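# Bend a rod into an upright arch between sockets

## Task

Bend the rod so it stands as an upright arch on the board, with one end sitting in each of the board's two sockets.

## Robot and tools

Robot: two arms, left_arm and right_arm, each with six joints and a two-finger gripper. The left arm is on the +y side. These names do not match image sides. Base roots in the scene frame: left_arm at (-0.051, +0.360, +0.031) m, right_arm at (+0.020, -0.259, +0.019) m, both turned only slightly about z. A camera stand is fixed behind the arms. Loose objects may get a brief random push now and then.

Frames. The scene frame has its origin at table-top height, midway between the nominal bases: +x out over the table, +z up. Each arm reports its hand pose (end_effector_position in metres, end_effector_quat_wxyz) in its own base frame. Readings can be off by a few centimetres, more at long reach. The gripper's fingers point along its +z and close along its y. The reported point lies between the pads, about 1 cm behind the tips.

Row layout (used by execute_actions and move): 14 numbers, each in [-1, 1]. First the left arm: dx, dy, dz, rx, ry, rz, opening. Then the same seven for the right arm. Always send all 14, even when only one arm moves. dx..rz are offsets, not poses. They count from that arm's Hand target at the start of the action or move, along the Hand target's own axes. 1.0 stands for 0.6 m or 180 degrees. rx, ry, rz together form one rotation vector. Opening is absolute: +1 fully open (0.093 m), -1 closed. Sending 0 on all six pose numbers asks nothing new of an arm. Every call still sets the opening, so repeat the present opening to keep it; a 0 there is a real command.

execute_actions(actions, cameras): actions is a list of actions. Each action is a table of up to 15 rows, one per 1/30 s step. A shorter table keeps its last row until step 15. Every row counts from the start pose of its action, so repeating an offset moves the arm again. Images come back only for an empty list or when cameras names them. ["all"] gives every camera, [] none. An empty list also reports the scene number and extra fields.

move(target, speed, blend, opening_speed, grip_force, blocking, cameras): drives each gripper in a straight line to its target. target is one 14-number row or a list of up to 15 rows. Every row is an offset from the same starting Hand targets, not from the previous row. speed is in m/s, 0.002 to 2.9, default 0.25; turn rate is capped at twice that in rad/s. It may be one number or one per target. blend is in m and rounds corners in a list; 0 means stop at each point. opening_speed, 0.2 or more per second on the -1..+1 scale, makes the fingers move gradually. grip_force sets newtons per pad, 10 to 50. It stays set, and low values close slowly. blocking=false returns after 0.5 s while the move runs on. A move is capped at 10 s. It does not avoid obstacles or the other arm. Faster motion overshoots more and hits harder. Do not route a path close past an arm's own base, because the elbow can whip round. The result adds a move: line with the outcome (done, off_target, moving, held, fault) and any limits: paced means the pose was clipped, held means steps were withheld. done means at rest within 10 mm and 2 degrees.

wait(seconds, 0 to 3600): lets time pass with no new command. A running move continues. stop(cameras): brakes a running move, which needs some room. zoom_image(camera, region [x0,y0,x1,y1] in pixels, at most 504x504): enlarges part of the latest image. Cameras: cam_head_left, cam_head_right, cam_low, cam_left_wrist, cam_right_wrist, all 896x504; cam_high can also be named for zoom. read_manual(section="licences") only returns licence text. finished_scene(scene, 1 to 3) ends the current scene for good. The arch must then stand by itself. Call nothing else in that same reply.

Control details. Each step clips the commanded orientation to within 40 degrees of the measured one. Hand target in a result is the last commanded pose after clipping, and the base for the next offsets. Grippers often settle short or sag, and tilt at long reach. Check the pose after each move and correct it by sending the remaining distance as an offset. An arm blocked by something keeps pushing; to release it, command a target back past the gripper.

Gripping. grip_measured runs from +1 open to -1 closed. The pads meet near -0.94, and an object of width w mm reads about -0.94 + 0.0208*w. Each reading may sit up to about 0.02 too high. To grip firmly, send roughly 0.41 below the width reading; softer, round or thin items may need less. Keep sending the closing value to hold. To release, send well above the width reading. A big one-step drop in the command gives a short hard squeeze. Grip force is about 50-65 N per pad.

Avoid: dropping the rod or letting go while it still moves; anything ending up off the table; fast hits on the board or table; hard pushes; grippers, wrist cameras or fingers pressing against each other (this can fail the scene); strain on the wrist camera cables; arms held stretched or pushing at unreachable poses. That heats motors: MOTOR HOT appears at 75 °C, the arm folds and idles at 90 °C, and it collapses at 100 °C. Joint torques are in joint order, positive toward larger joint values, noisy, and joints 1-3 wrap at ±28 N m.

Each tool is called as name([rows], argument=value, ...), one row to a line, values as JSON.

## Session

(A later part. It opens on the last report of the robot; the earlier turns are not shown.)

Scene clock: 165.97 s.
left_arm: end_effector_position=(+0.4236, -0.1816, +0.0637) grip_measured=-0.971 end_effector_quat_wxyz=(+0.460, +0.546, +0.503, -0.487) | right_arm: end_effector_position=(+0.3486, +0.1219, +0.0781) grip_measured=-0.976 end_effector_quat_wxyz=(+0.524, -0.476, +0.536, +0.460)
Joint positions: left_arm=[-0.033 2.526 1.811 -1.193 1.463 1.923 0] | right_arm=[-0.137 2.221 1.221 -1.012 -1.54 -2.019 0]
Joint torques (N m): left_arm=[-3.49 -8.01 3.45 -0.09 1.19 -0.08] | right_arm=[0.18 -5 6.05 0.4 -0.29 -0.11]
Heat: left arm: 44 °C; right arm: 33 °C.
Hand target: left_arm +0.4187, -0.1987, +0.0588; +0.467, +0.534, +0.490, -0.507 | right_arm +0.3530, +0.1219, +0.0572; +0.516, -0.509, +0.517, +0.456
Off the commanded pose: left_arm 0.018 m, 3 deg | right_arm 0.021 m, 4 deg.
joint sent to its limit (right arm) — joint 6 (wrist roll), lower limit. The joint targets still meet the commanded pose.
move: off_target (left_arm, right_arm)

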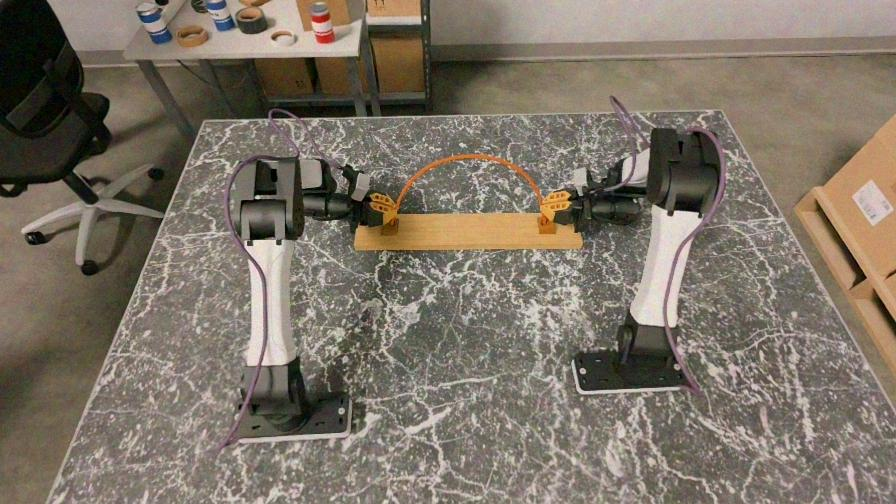

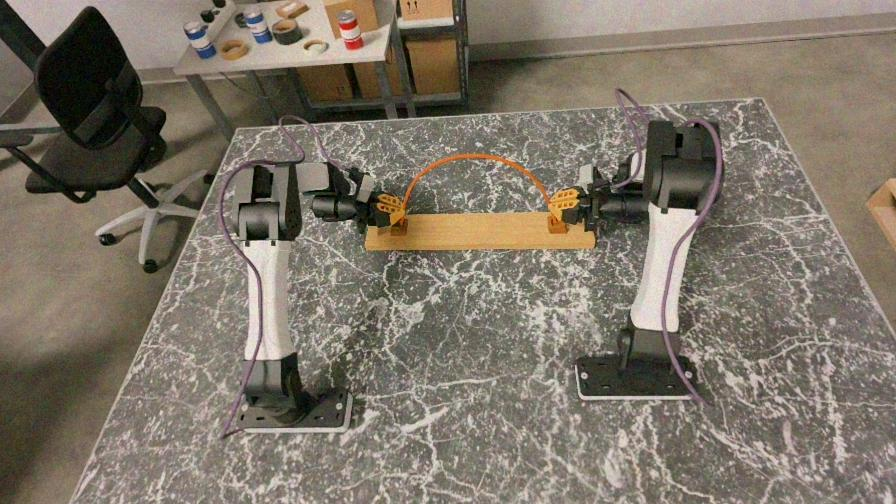

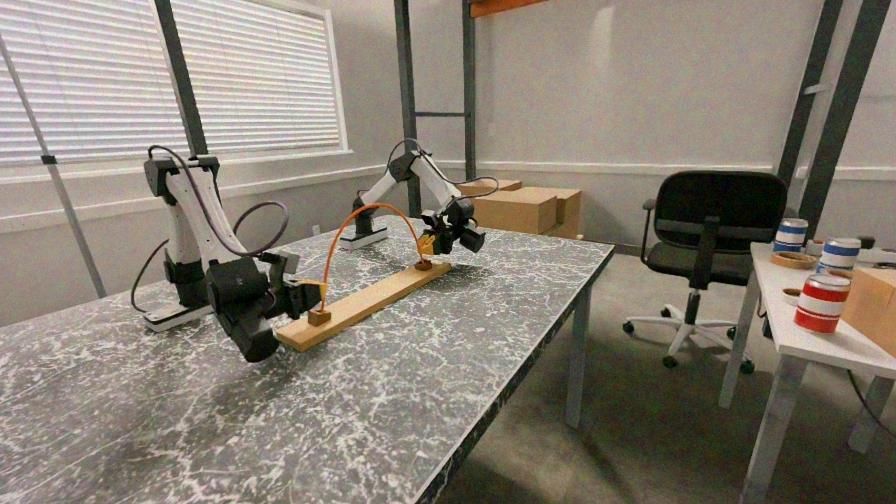

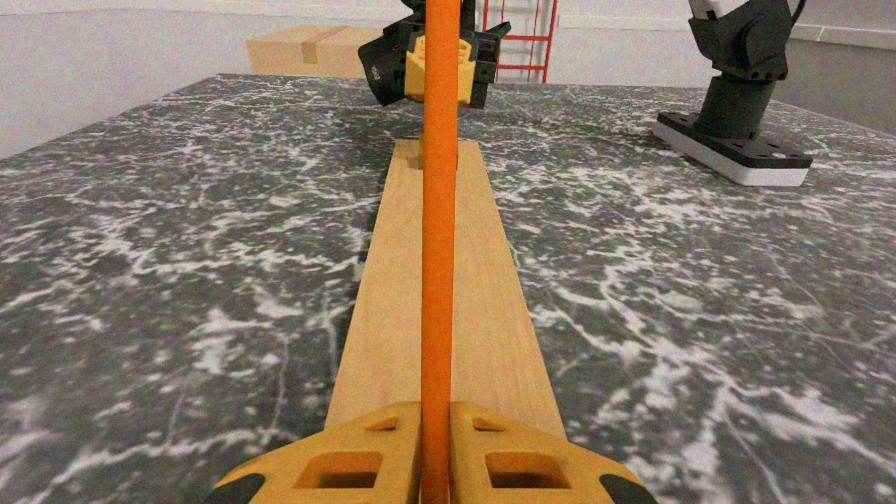

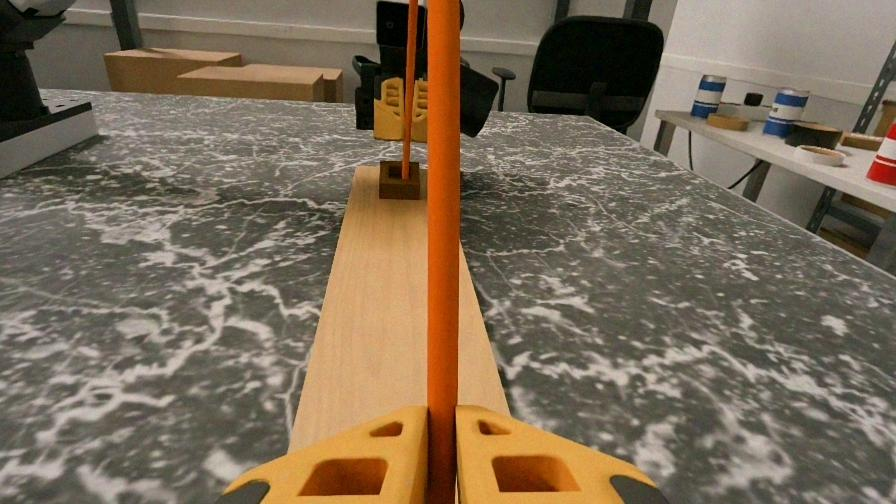

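move([
  [0,0,0,0,0,0,-1,-0.048,0,-0.006,0,0,0,-1],
  [0,0,0,0,0,0,-1,-0.048,0,-0.020,0,0.025,0,-1],
  [0,0,0,0,0,0,-1,-0.005,0,-0.020,0,0.025,0,-1],
], cameras=["all"], speed=0.06)

zoom_image(camera="cam_left_wrist", region=[370, 60, 490, 200])

zoom_image(camera="cam_head_left", region=[525, 190, 575, 250])

zoom_image(camera="cam_low", region=[405, 235, 445, 285])

Scene clock: 173.57 s.
left_arm: end_effector_position=(+0.4242, -0.1822, +0.0632) grip_measured=-0.971 end_effector_quat_wxyz=(+0.463, +0.544, +0.502, -0.488) | right_arm: end_effector_position=(+0.3498, +0.1141, +0.0813) grip_measured=-0.976 end_effector_quat_wxyz=(+0.504, -0.501, +0.548, +0.441)
Joint positions: left_arm=[-0.034 2.526 1.806 -1.176 1.469 1.912 0] | right_arm=[-0.157 2.189 1.248 -1.053 -1.459 -2.019 0]
Joint torques (N m): left_arm=[-3.3 -8.18 3.41 -0.05 1.15 -0.08] | right_arm=[-0.55 -5.71 5 0.32 -0.27 -0.1]
Heat: left arm: 44 °C; right arm: 33 °C.
Hand target: left_arm +0.4187, -0.1986, +0.0588; +0.467, +0.534, +0.490, -0.507 | right_arm +0.3520, +0.1102, +0.0608; +0.495, -0.526, +0.536, +0.436
Off the commanded pose: left_arm 0.018 m, 3 deg | right_arm 0.021 m, 3 deg.
joint sent to its limit (right arm) — joint 6 (wrist roll), lower limit. The joint targets still meet the commanded pose.
move: off_target (right_arm)

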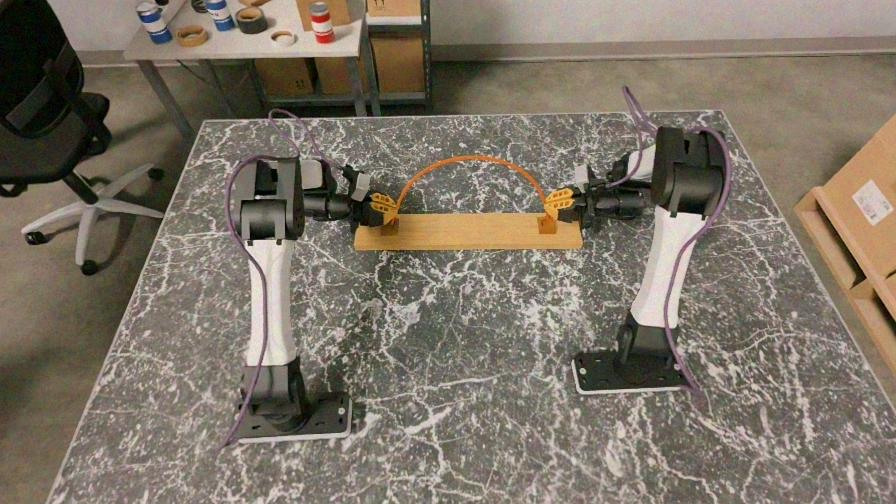

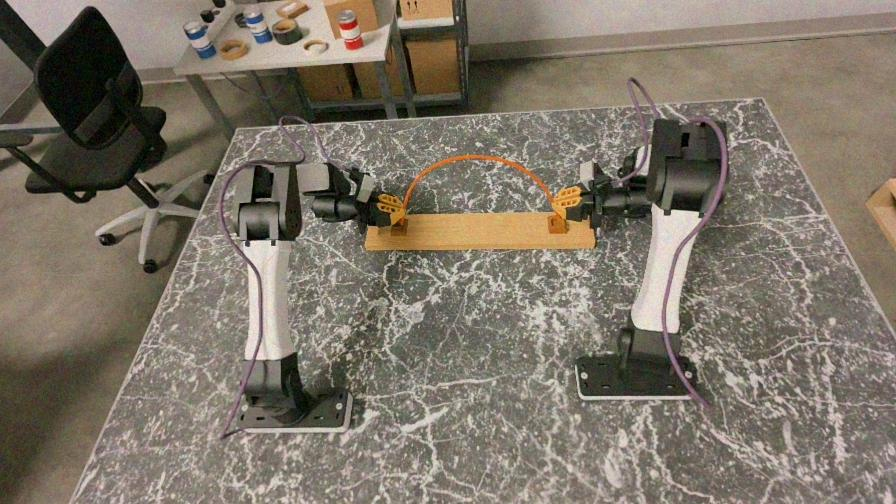

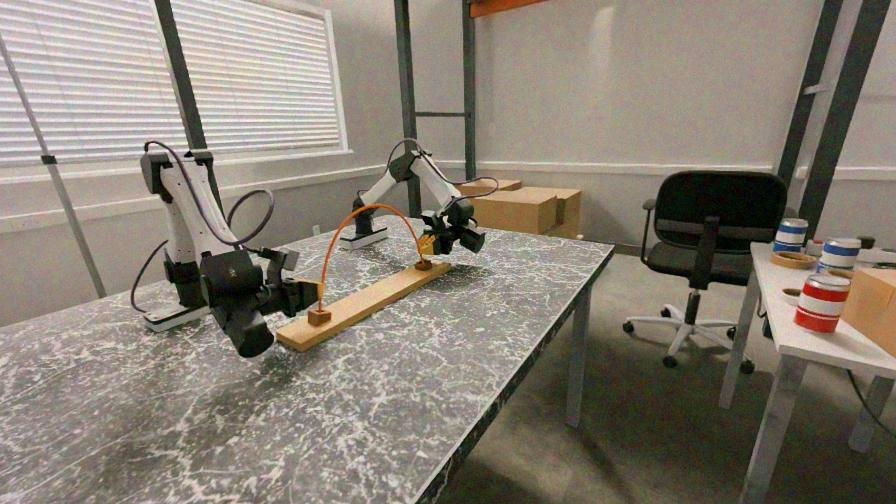

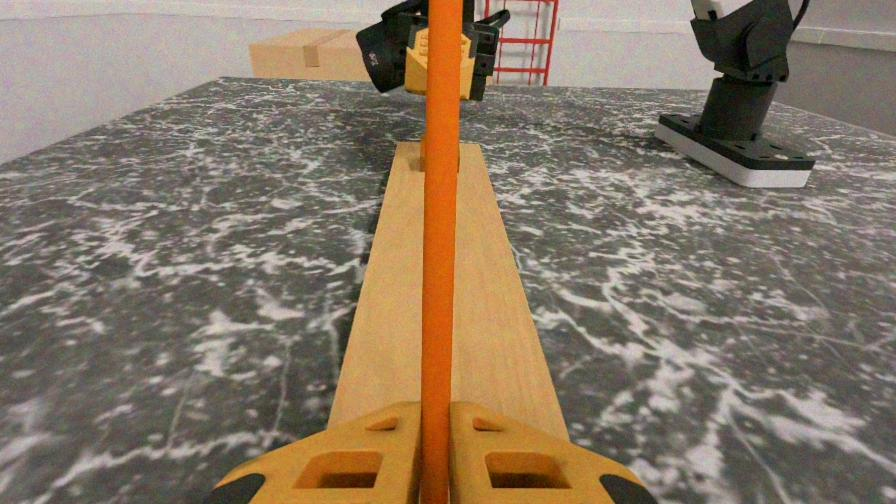

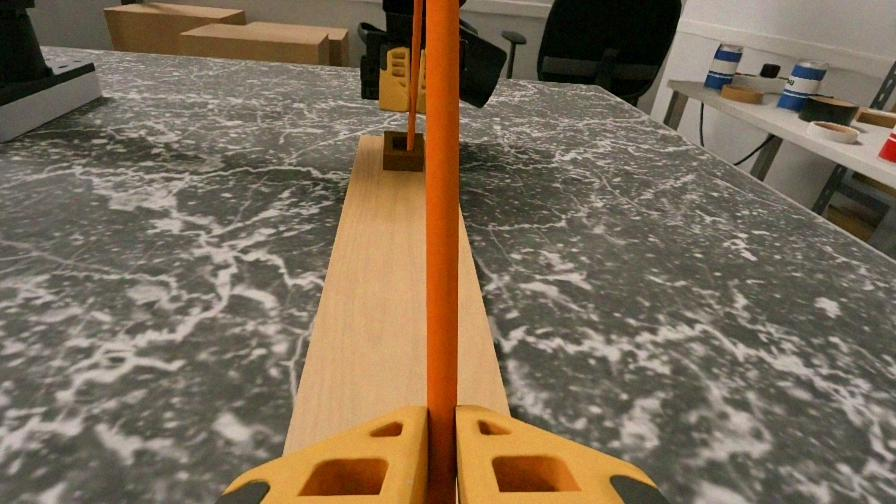

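Scaled by 3.600.

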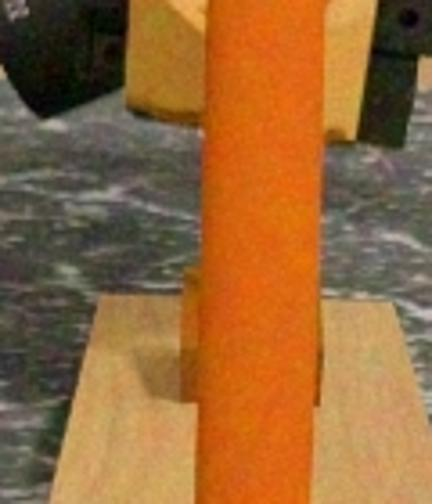

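Scaled by 8.400.

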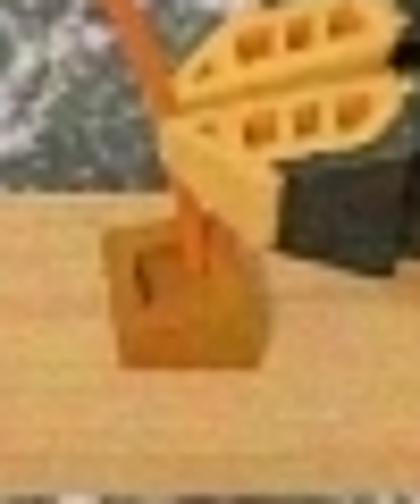

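Scaled by 10.080.

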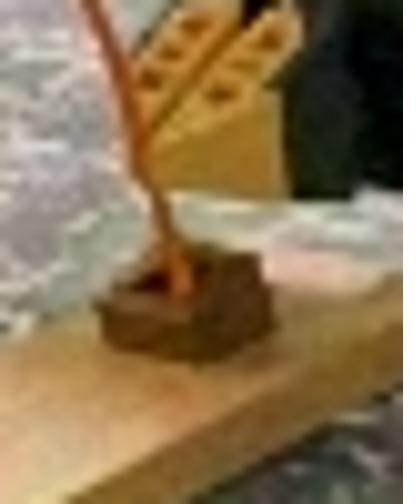

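move([
  [0,0,0,0,0,0,-1,-0.048,0.003,0,0,0,0,-1],
  [0,0,0,0,0,0,-1,-0.048,0.003,0.016,0,0,0,-1],
  [0,0,0,0,0,0,-1,-0.005,0.003,0.016,0,0,0,-1],
], cameras=["all"], speed=0.06)

zoom_image(camera="cam_left_wrist", region=[370, 60, 490, 200])

zoom_image(camera="cam_head_left", region=[525, 190, 575, 250])

zoom_image(camera="cam_low", region=[405, 235, 445, 285])

Scene clock: 178.53 s.
left_arm: end_effector_position=(+0.4243, -0.1823, +0.0632) grip_measured=-0.971 end_effector_quat_wxyz=(+0.463, +0.544, +0.502, -0.488) | right_arm: end_effector_position=(+0.3494, +0.1167, +0.0807) grip_measured=-0.976 end_effector_quat_wxyz=(+0.504, -0.503, +0.545, +0.443)
Joint positions: left_arm=[-0.034 2.526 1.806 -1.174 1.47 1.911 0] | right_arm=[-0.149 2.192 1.248 -1.049 -1.462 -2.019 0]
Joint torques (N m): left_arm=[-3.36 -8.25 3.29 -0.04 1.17 -0.08] | right_arm=[1.03 -5.64 5.44 0.26 -0.4 -0.12]
Heat: left arm: 44 °C; right arm: 33 °C.
Hand target: left_arm +0.4187, -0.1986, +0.0588; +0.467, +0.534, +0.490, -0.507 | right_arm +0.3508, +0.1201, +0.0624; +0.495, -0.526, +0.537, +0.436
Off the commanded pose: left_arm 0.018 m, 3 deg | right_arm 0.019 m, 3 deg.
joint sent to its limit (right arm) — joint 6 (wrist roll), lower limit. The joint targets still meet the commanded pose.
move: off_target (right_arm)

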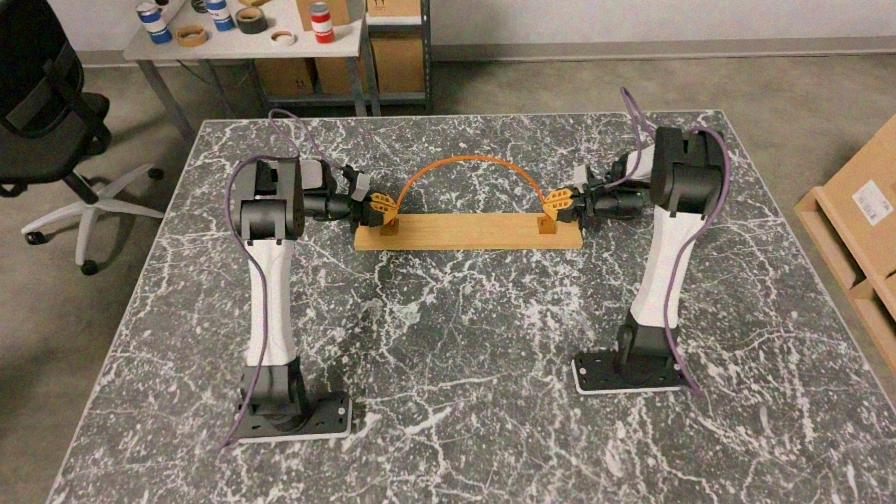

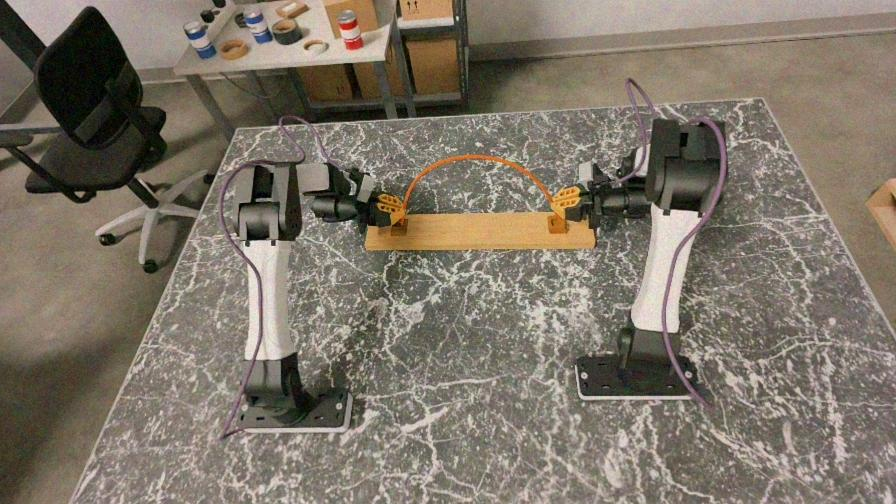

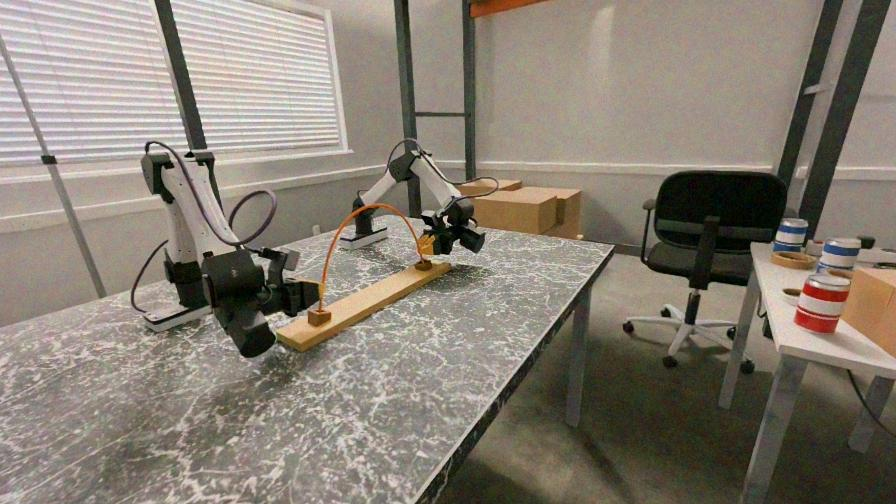

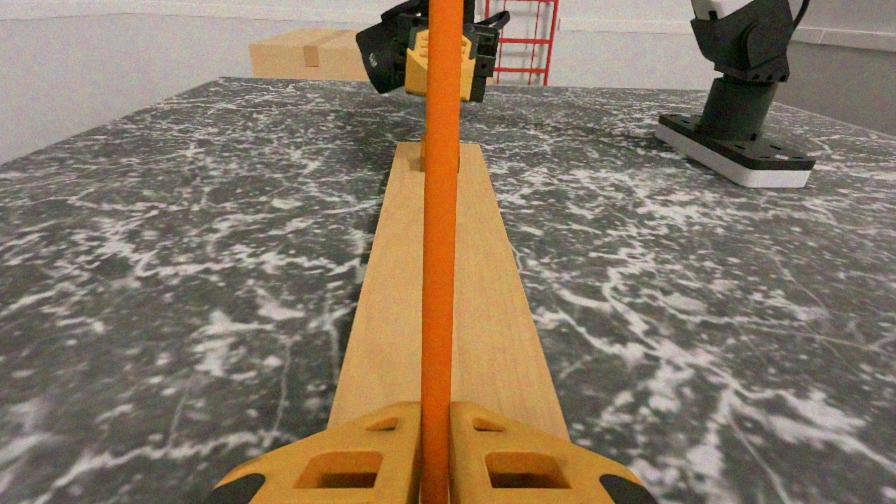

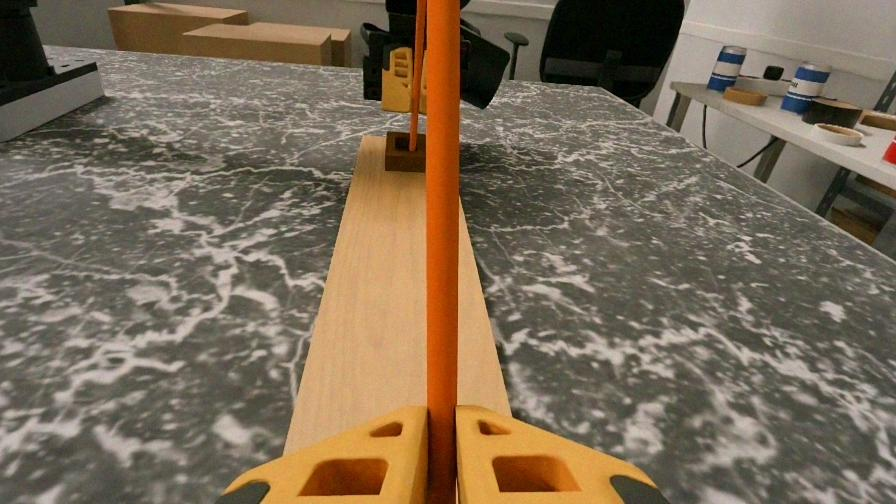

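Scaled by 3.600.

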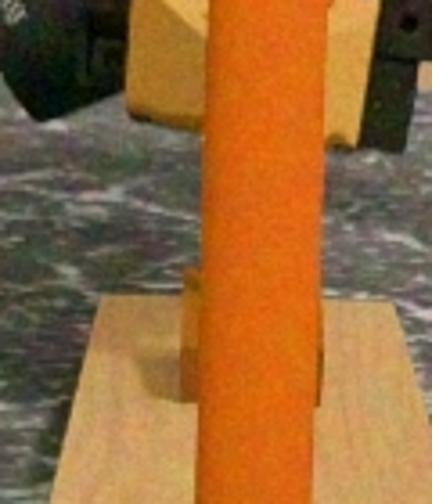

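Scaled by 8.400.

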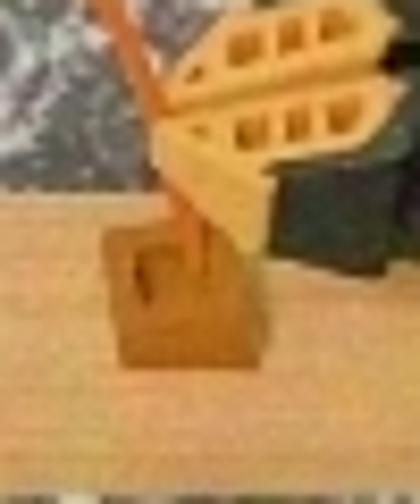

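Scaled by 10.080.

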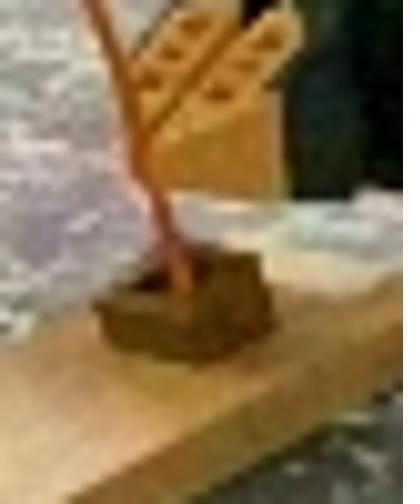

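move([
  [0,0,0,0,0,0,-1,-0.055,0,0.013,0,0,0,-1],
  [0,0,0,0,0,0,-1,-0.010,0,0.013,0,0,0,-1],
], cameras=["cam_head_left","cam_low","cam_head_right"], speed=0.06)

zoom_image(camera="cam_head_left", region=[525, 190, 575, 250])

zoom_image(camera="cam_head_right", region=[535, 190, 585, 250])

zoom_image(camera="cam_low", region=[405, 235, 445, 285])

Scene clock: 183.43 s.
left_arm: end_effector_position=(+0.4244, -0.1823, +0.0632) grip_measured=-0.971 end_effector_quat_wxyz=(+0.463, +0.544, +0.502, -0.488) | right_arm: end_effector_position=(+0.3518, +0.1205, +0.0805) grip_measured=-0.976 end_effector_quat_wxyz=(+0.491, -0.510, +0.550, +0.443)
Joint positions: left_arm=[-0.034 2.526 1.806 -1.173 1.47 1.909 0] | right_arm=[-0.135 2.174 1.248 -0.99 -1.437 -1.932 0]
Joint torques (N m): left_arm=[-3.25 -8.31 3.26 -0.03 1.16 -0.08] | right_arm=[1.91 -6.05 4.29 0.37 -0.81 -0.32]
Heat: left arm: 44 °C; right arm: 34 °C.
Hand target: left_arm +0.4187, -0.1986, +0.0588; +0.467, +0.534, +0.490, -0.507 | right_arm +0.3511, +0.1286, +0.0673; +0.495, -0.526, +0.536, +0.436
Off the commanded pose: left_arm 0.018 m, 3 deg | right_arm 0.015 m, 3 deg.
move: off_target (right_arm)
Images, in order (width x height): cam_head_left 896x504, cam_head_right 896x504, cam_low 896x504.

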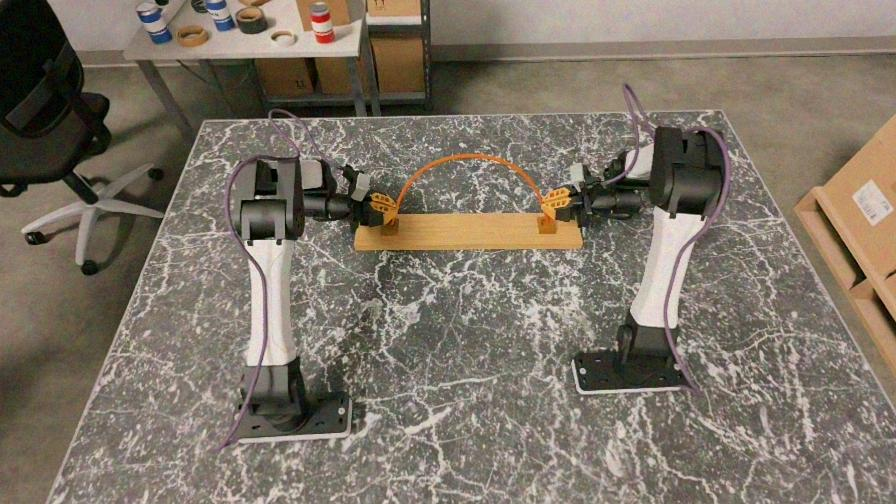

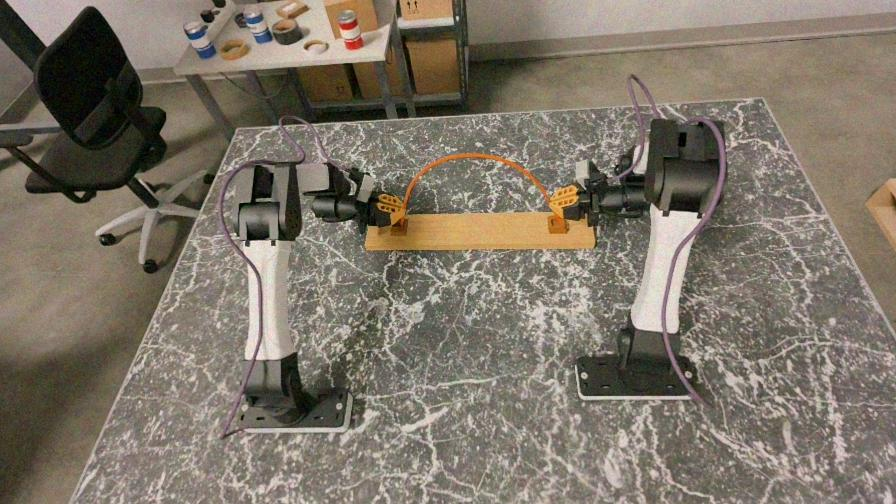

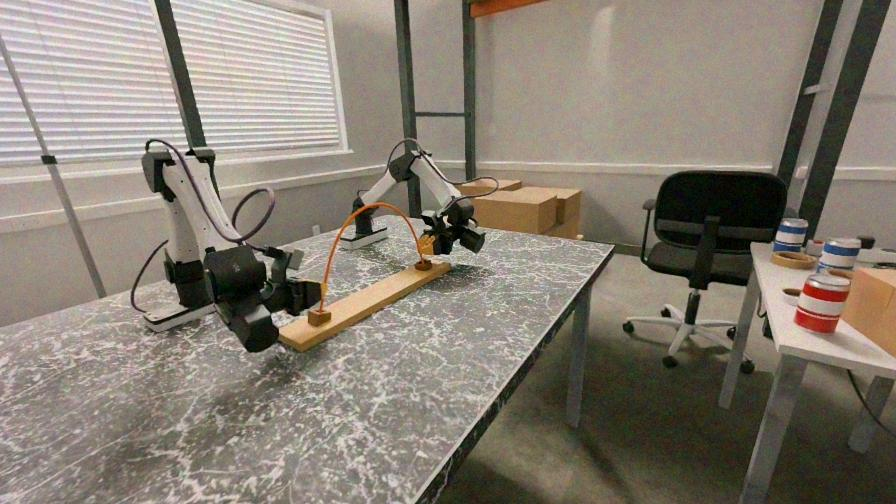

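Scaled by 8.400.

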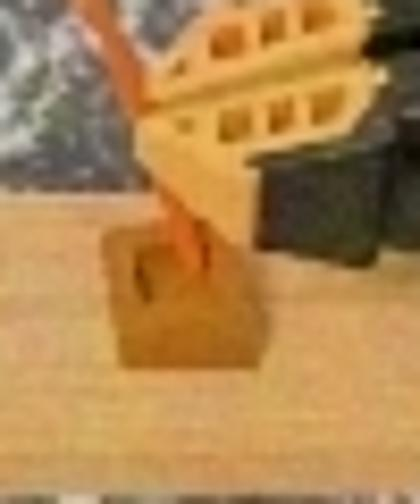

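Scaled by 8.400.

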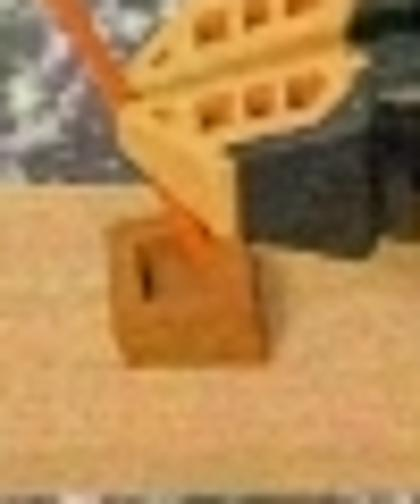

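Scaled by 10.080.

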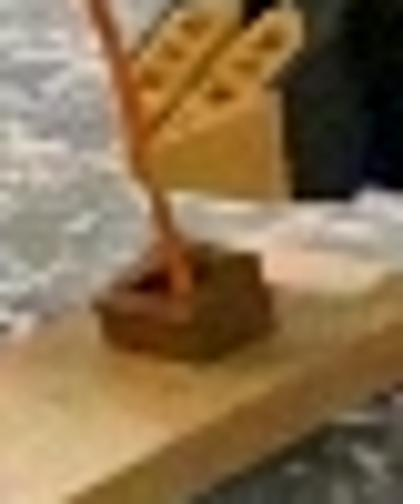

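move([
  [0,0,0,0,0,0,-1,-0.06,0,0,0,0,0,-1],
  [0,0,0,0,0,0,-1,-0.06,0,0.018,0,-0.03,0,-1],
], cameras=["all"], speed=0.08)

zoom_image(camera="cam_head_left", region=[525, 190, 575, 250])

zoom_image(camera="cam_left_wrist", region=[370, 60, 490, 200])

zoom_image(camera="cam_head_right", region=[535, 190, 585, 250])

zoom_image(camera="cam_low", region=[405, 235, 445, 285])

Scene clock: 190.13 s.
left_arm: end_effector_position=(+0.4246, -0.1823, +0.0633) grip_measured=-0.971 end_effector_quat_wxyz=(+0.464, +0.544, +0.501, -0.488) | right_arm: end_effector_position=(+0.3552, +0.1293, +0.0973) grip_measured=-0.976 end_effector_quat_wxyz=(+0.509, -0.513, +0.531, +0.444)
Joint positions: left_arm=[-0.034 2.526 1.806 -1.172 1.471 1.909 0] | right_arm=[-0.111 2.138 1.248 -0.952 -1.479 -1.894 0]
Joint torques (N m): left_arm=[-3.34 -8.42 3.11 -0.06 1.16 -0.1] | right_arm=[3.14 -8.14 3.78 0.15 -1.48 -0.06]
Heat: left arm: 45 °C; right arm: 34 °C.
Hand target: left_arm +0.4187, -0.1986, +0.0588; +0.467, +0.534, +0.490, -0.507 | right_arm +0.3503, +0.1441, +0.1016; +0.520, -0.505, +0.513, +0.460
Off the commanded pose: left_arm 0.018 m, 3 deg | right_arm 0.016 m, 3 deg.
move: off_target (right_arm)

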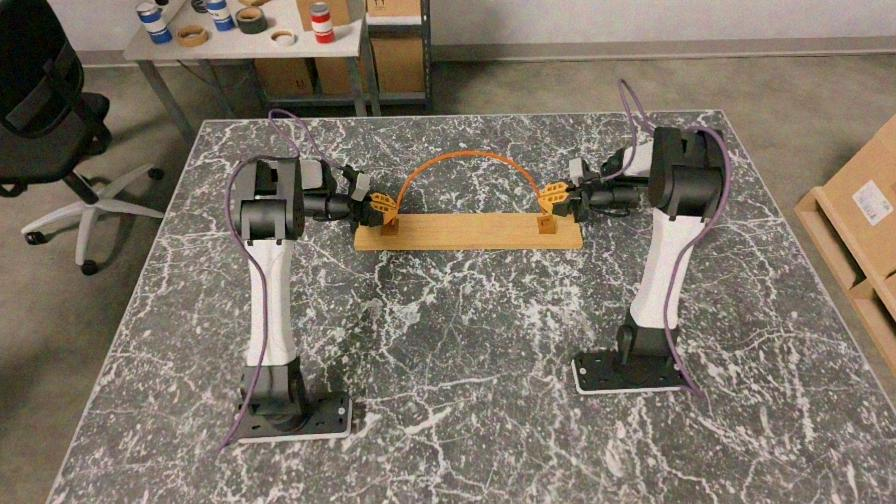

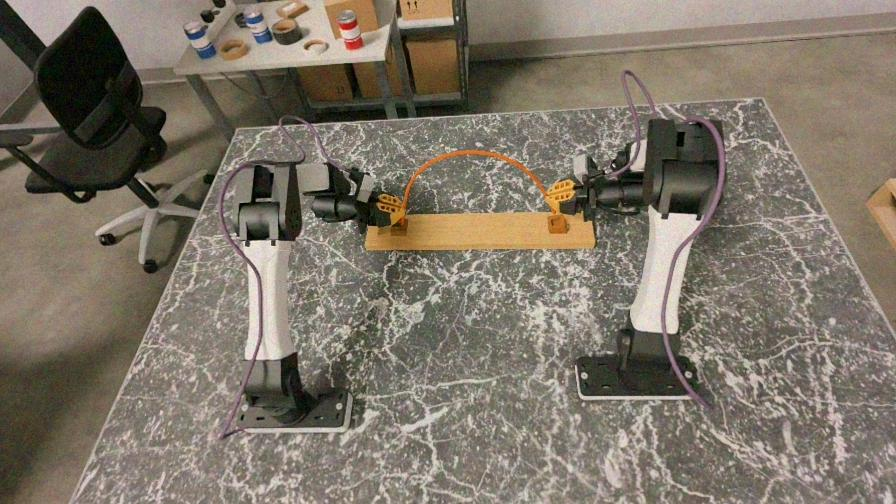

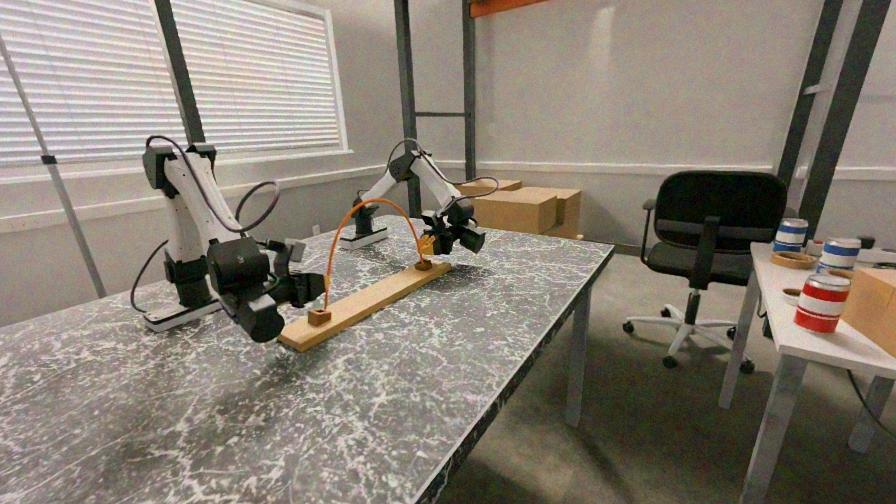

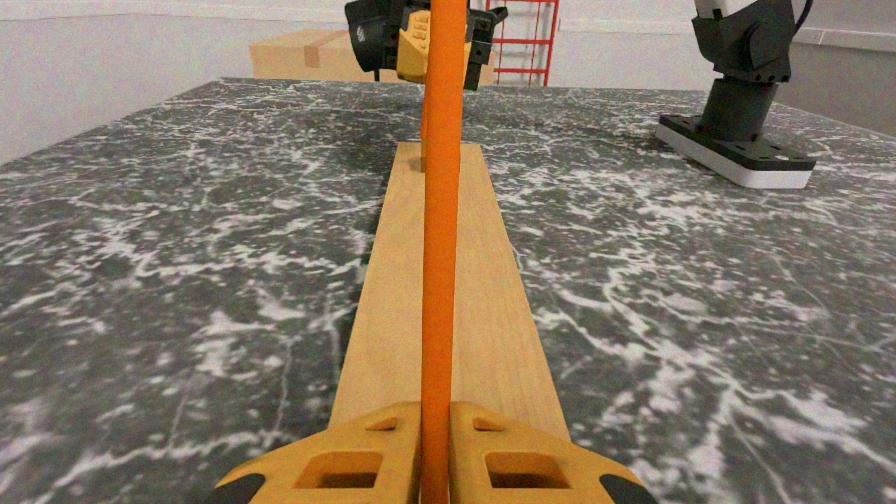

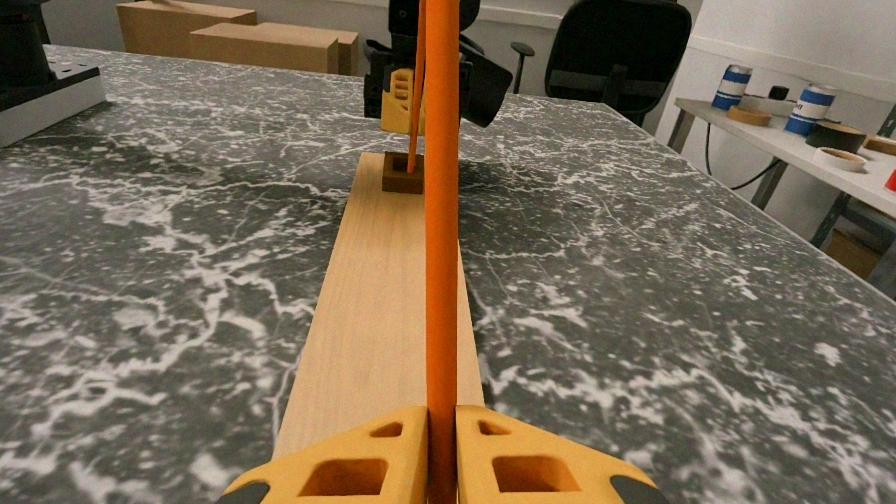

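Scaled by 8.400.

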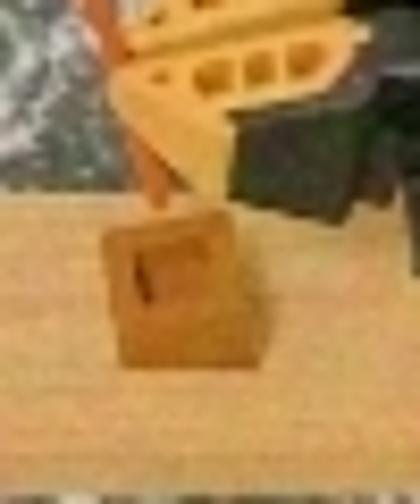

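Scaled by 3.600.

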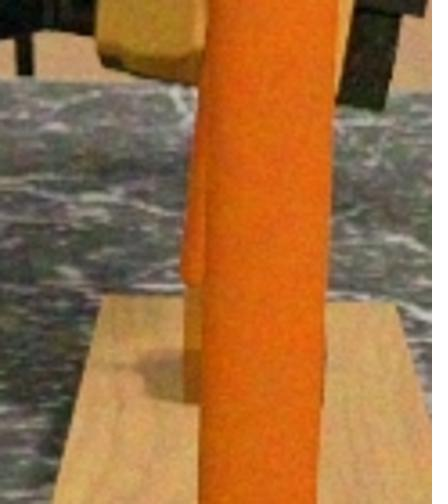

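Scaled by 8.400.

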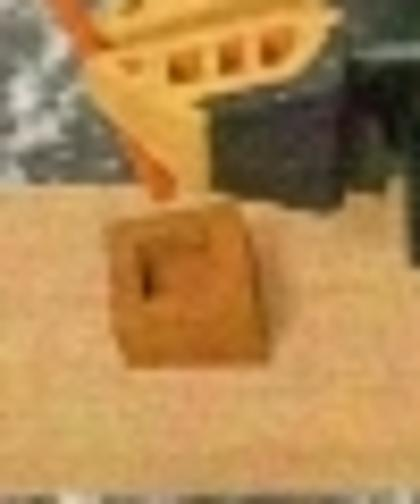

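Scaled by 10.080.

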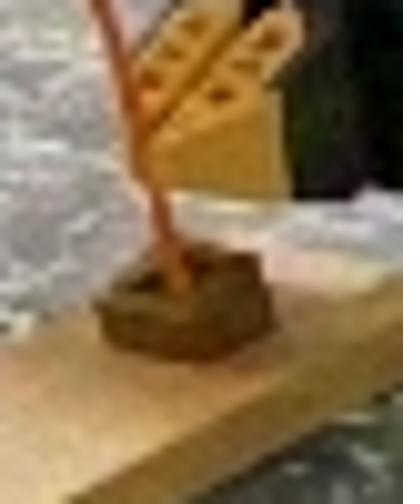

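move(target=[0,0,0,0,0,0,-1,0,0.018,-0.002,0,0,0.014,-1], cameras=["cam_head_left","cam_left_wrist","cam_right_wrist"], speed=0.08)

zoom_image(camera="cam_head_left", region=[525, 190, 575, 250])

zoom_image(camera="cam_left_wrist", region=[370, 60, 490, 200])

Scene clock: 194.37 s.
left_arm: end_effector_position=(+0.4246, -0.1823, +0.0633) grip_measured=-0.971 end_effector_quat_wxyz=(+0.464, +0.544, +0.501, -0.488) | right_arm: end_effector_position=(+0.3430, +0.1307, +0.0887) grip_measured=-0.976 end_effector_quat_wxyz=(+0.497, -0.500, +0.542, +0.458)
Joint positions: left_arm=[-0.034 2.526 1.806 -1.172 1.471 1.909 0] | right_arm=[-0.111 2.138 1.197 -0.951 -1.48 -1.894 0]
Joint torques (N m): left_arm=[-3.3 -8.25 3.14 -0.03 1.15 -0.07] | right_arm=[2.86 -9.65 4.16 -0.07 -1.46 0.02]
Heat: left arm: 45 °C; right arm: 34 °C.
Hand target: left_arm +0.4187, -0.1986, +0.0588; +0.467, +0.534, +0.490, -0.507 | right_arm +0.3395, +0.1436, +0.1011; +0.510, -0.494, +0.523, +0.471
Off the commanded pose: left_arm 0.018 m, 3 deg | right_arm 0.018 m, 3 deg.
move: off_target (right_arm)

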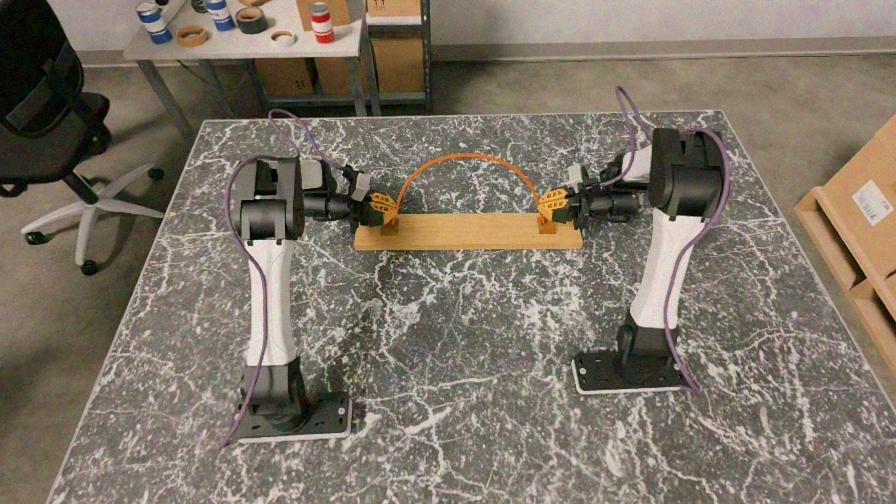

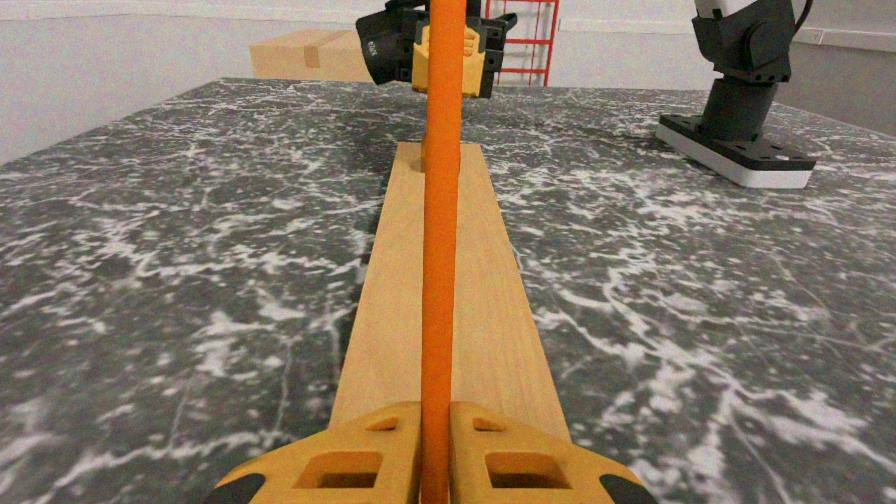

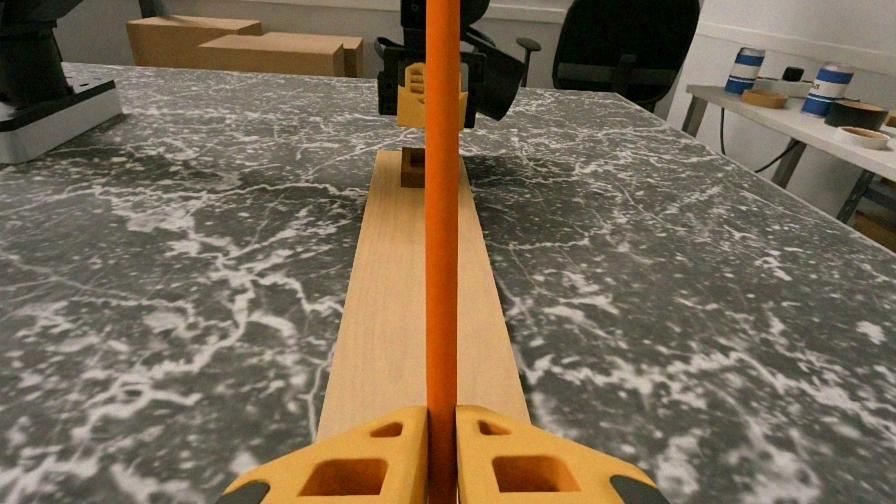

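Scaled by 8.400.

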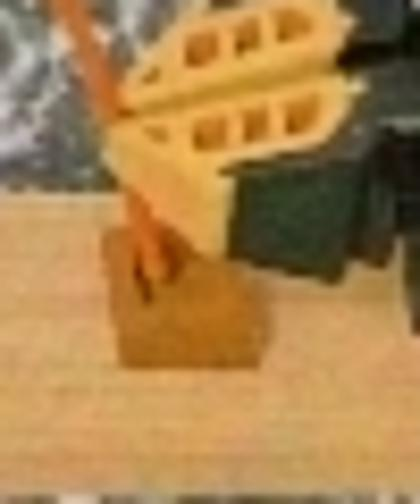

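Scaled by 3.600.

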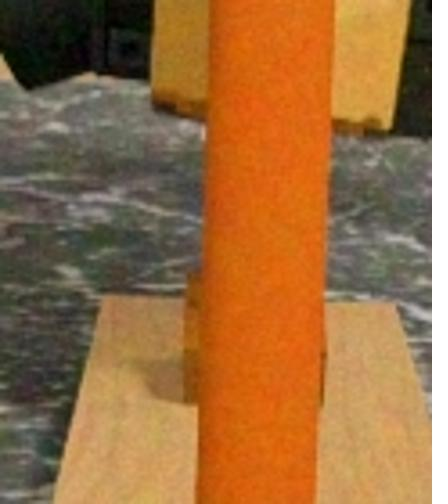

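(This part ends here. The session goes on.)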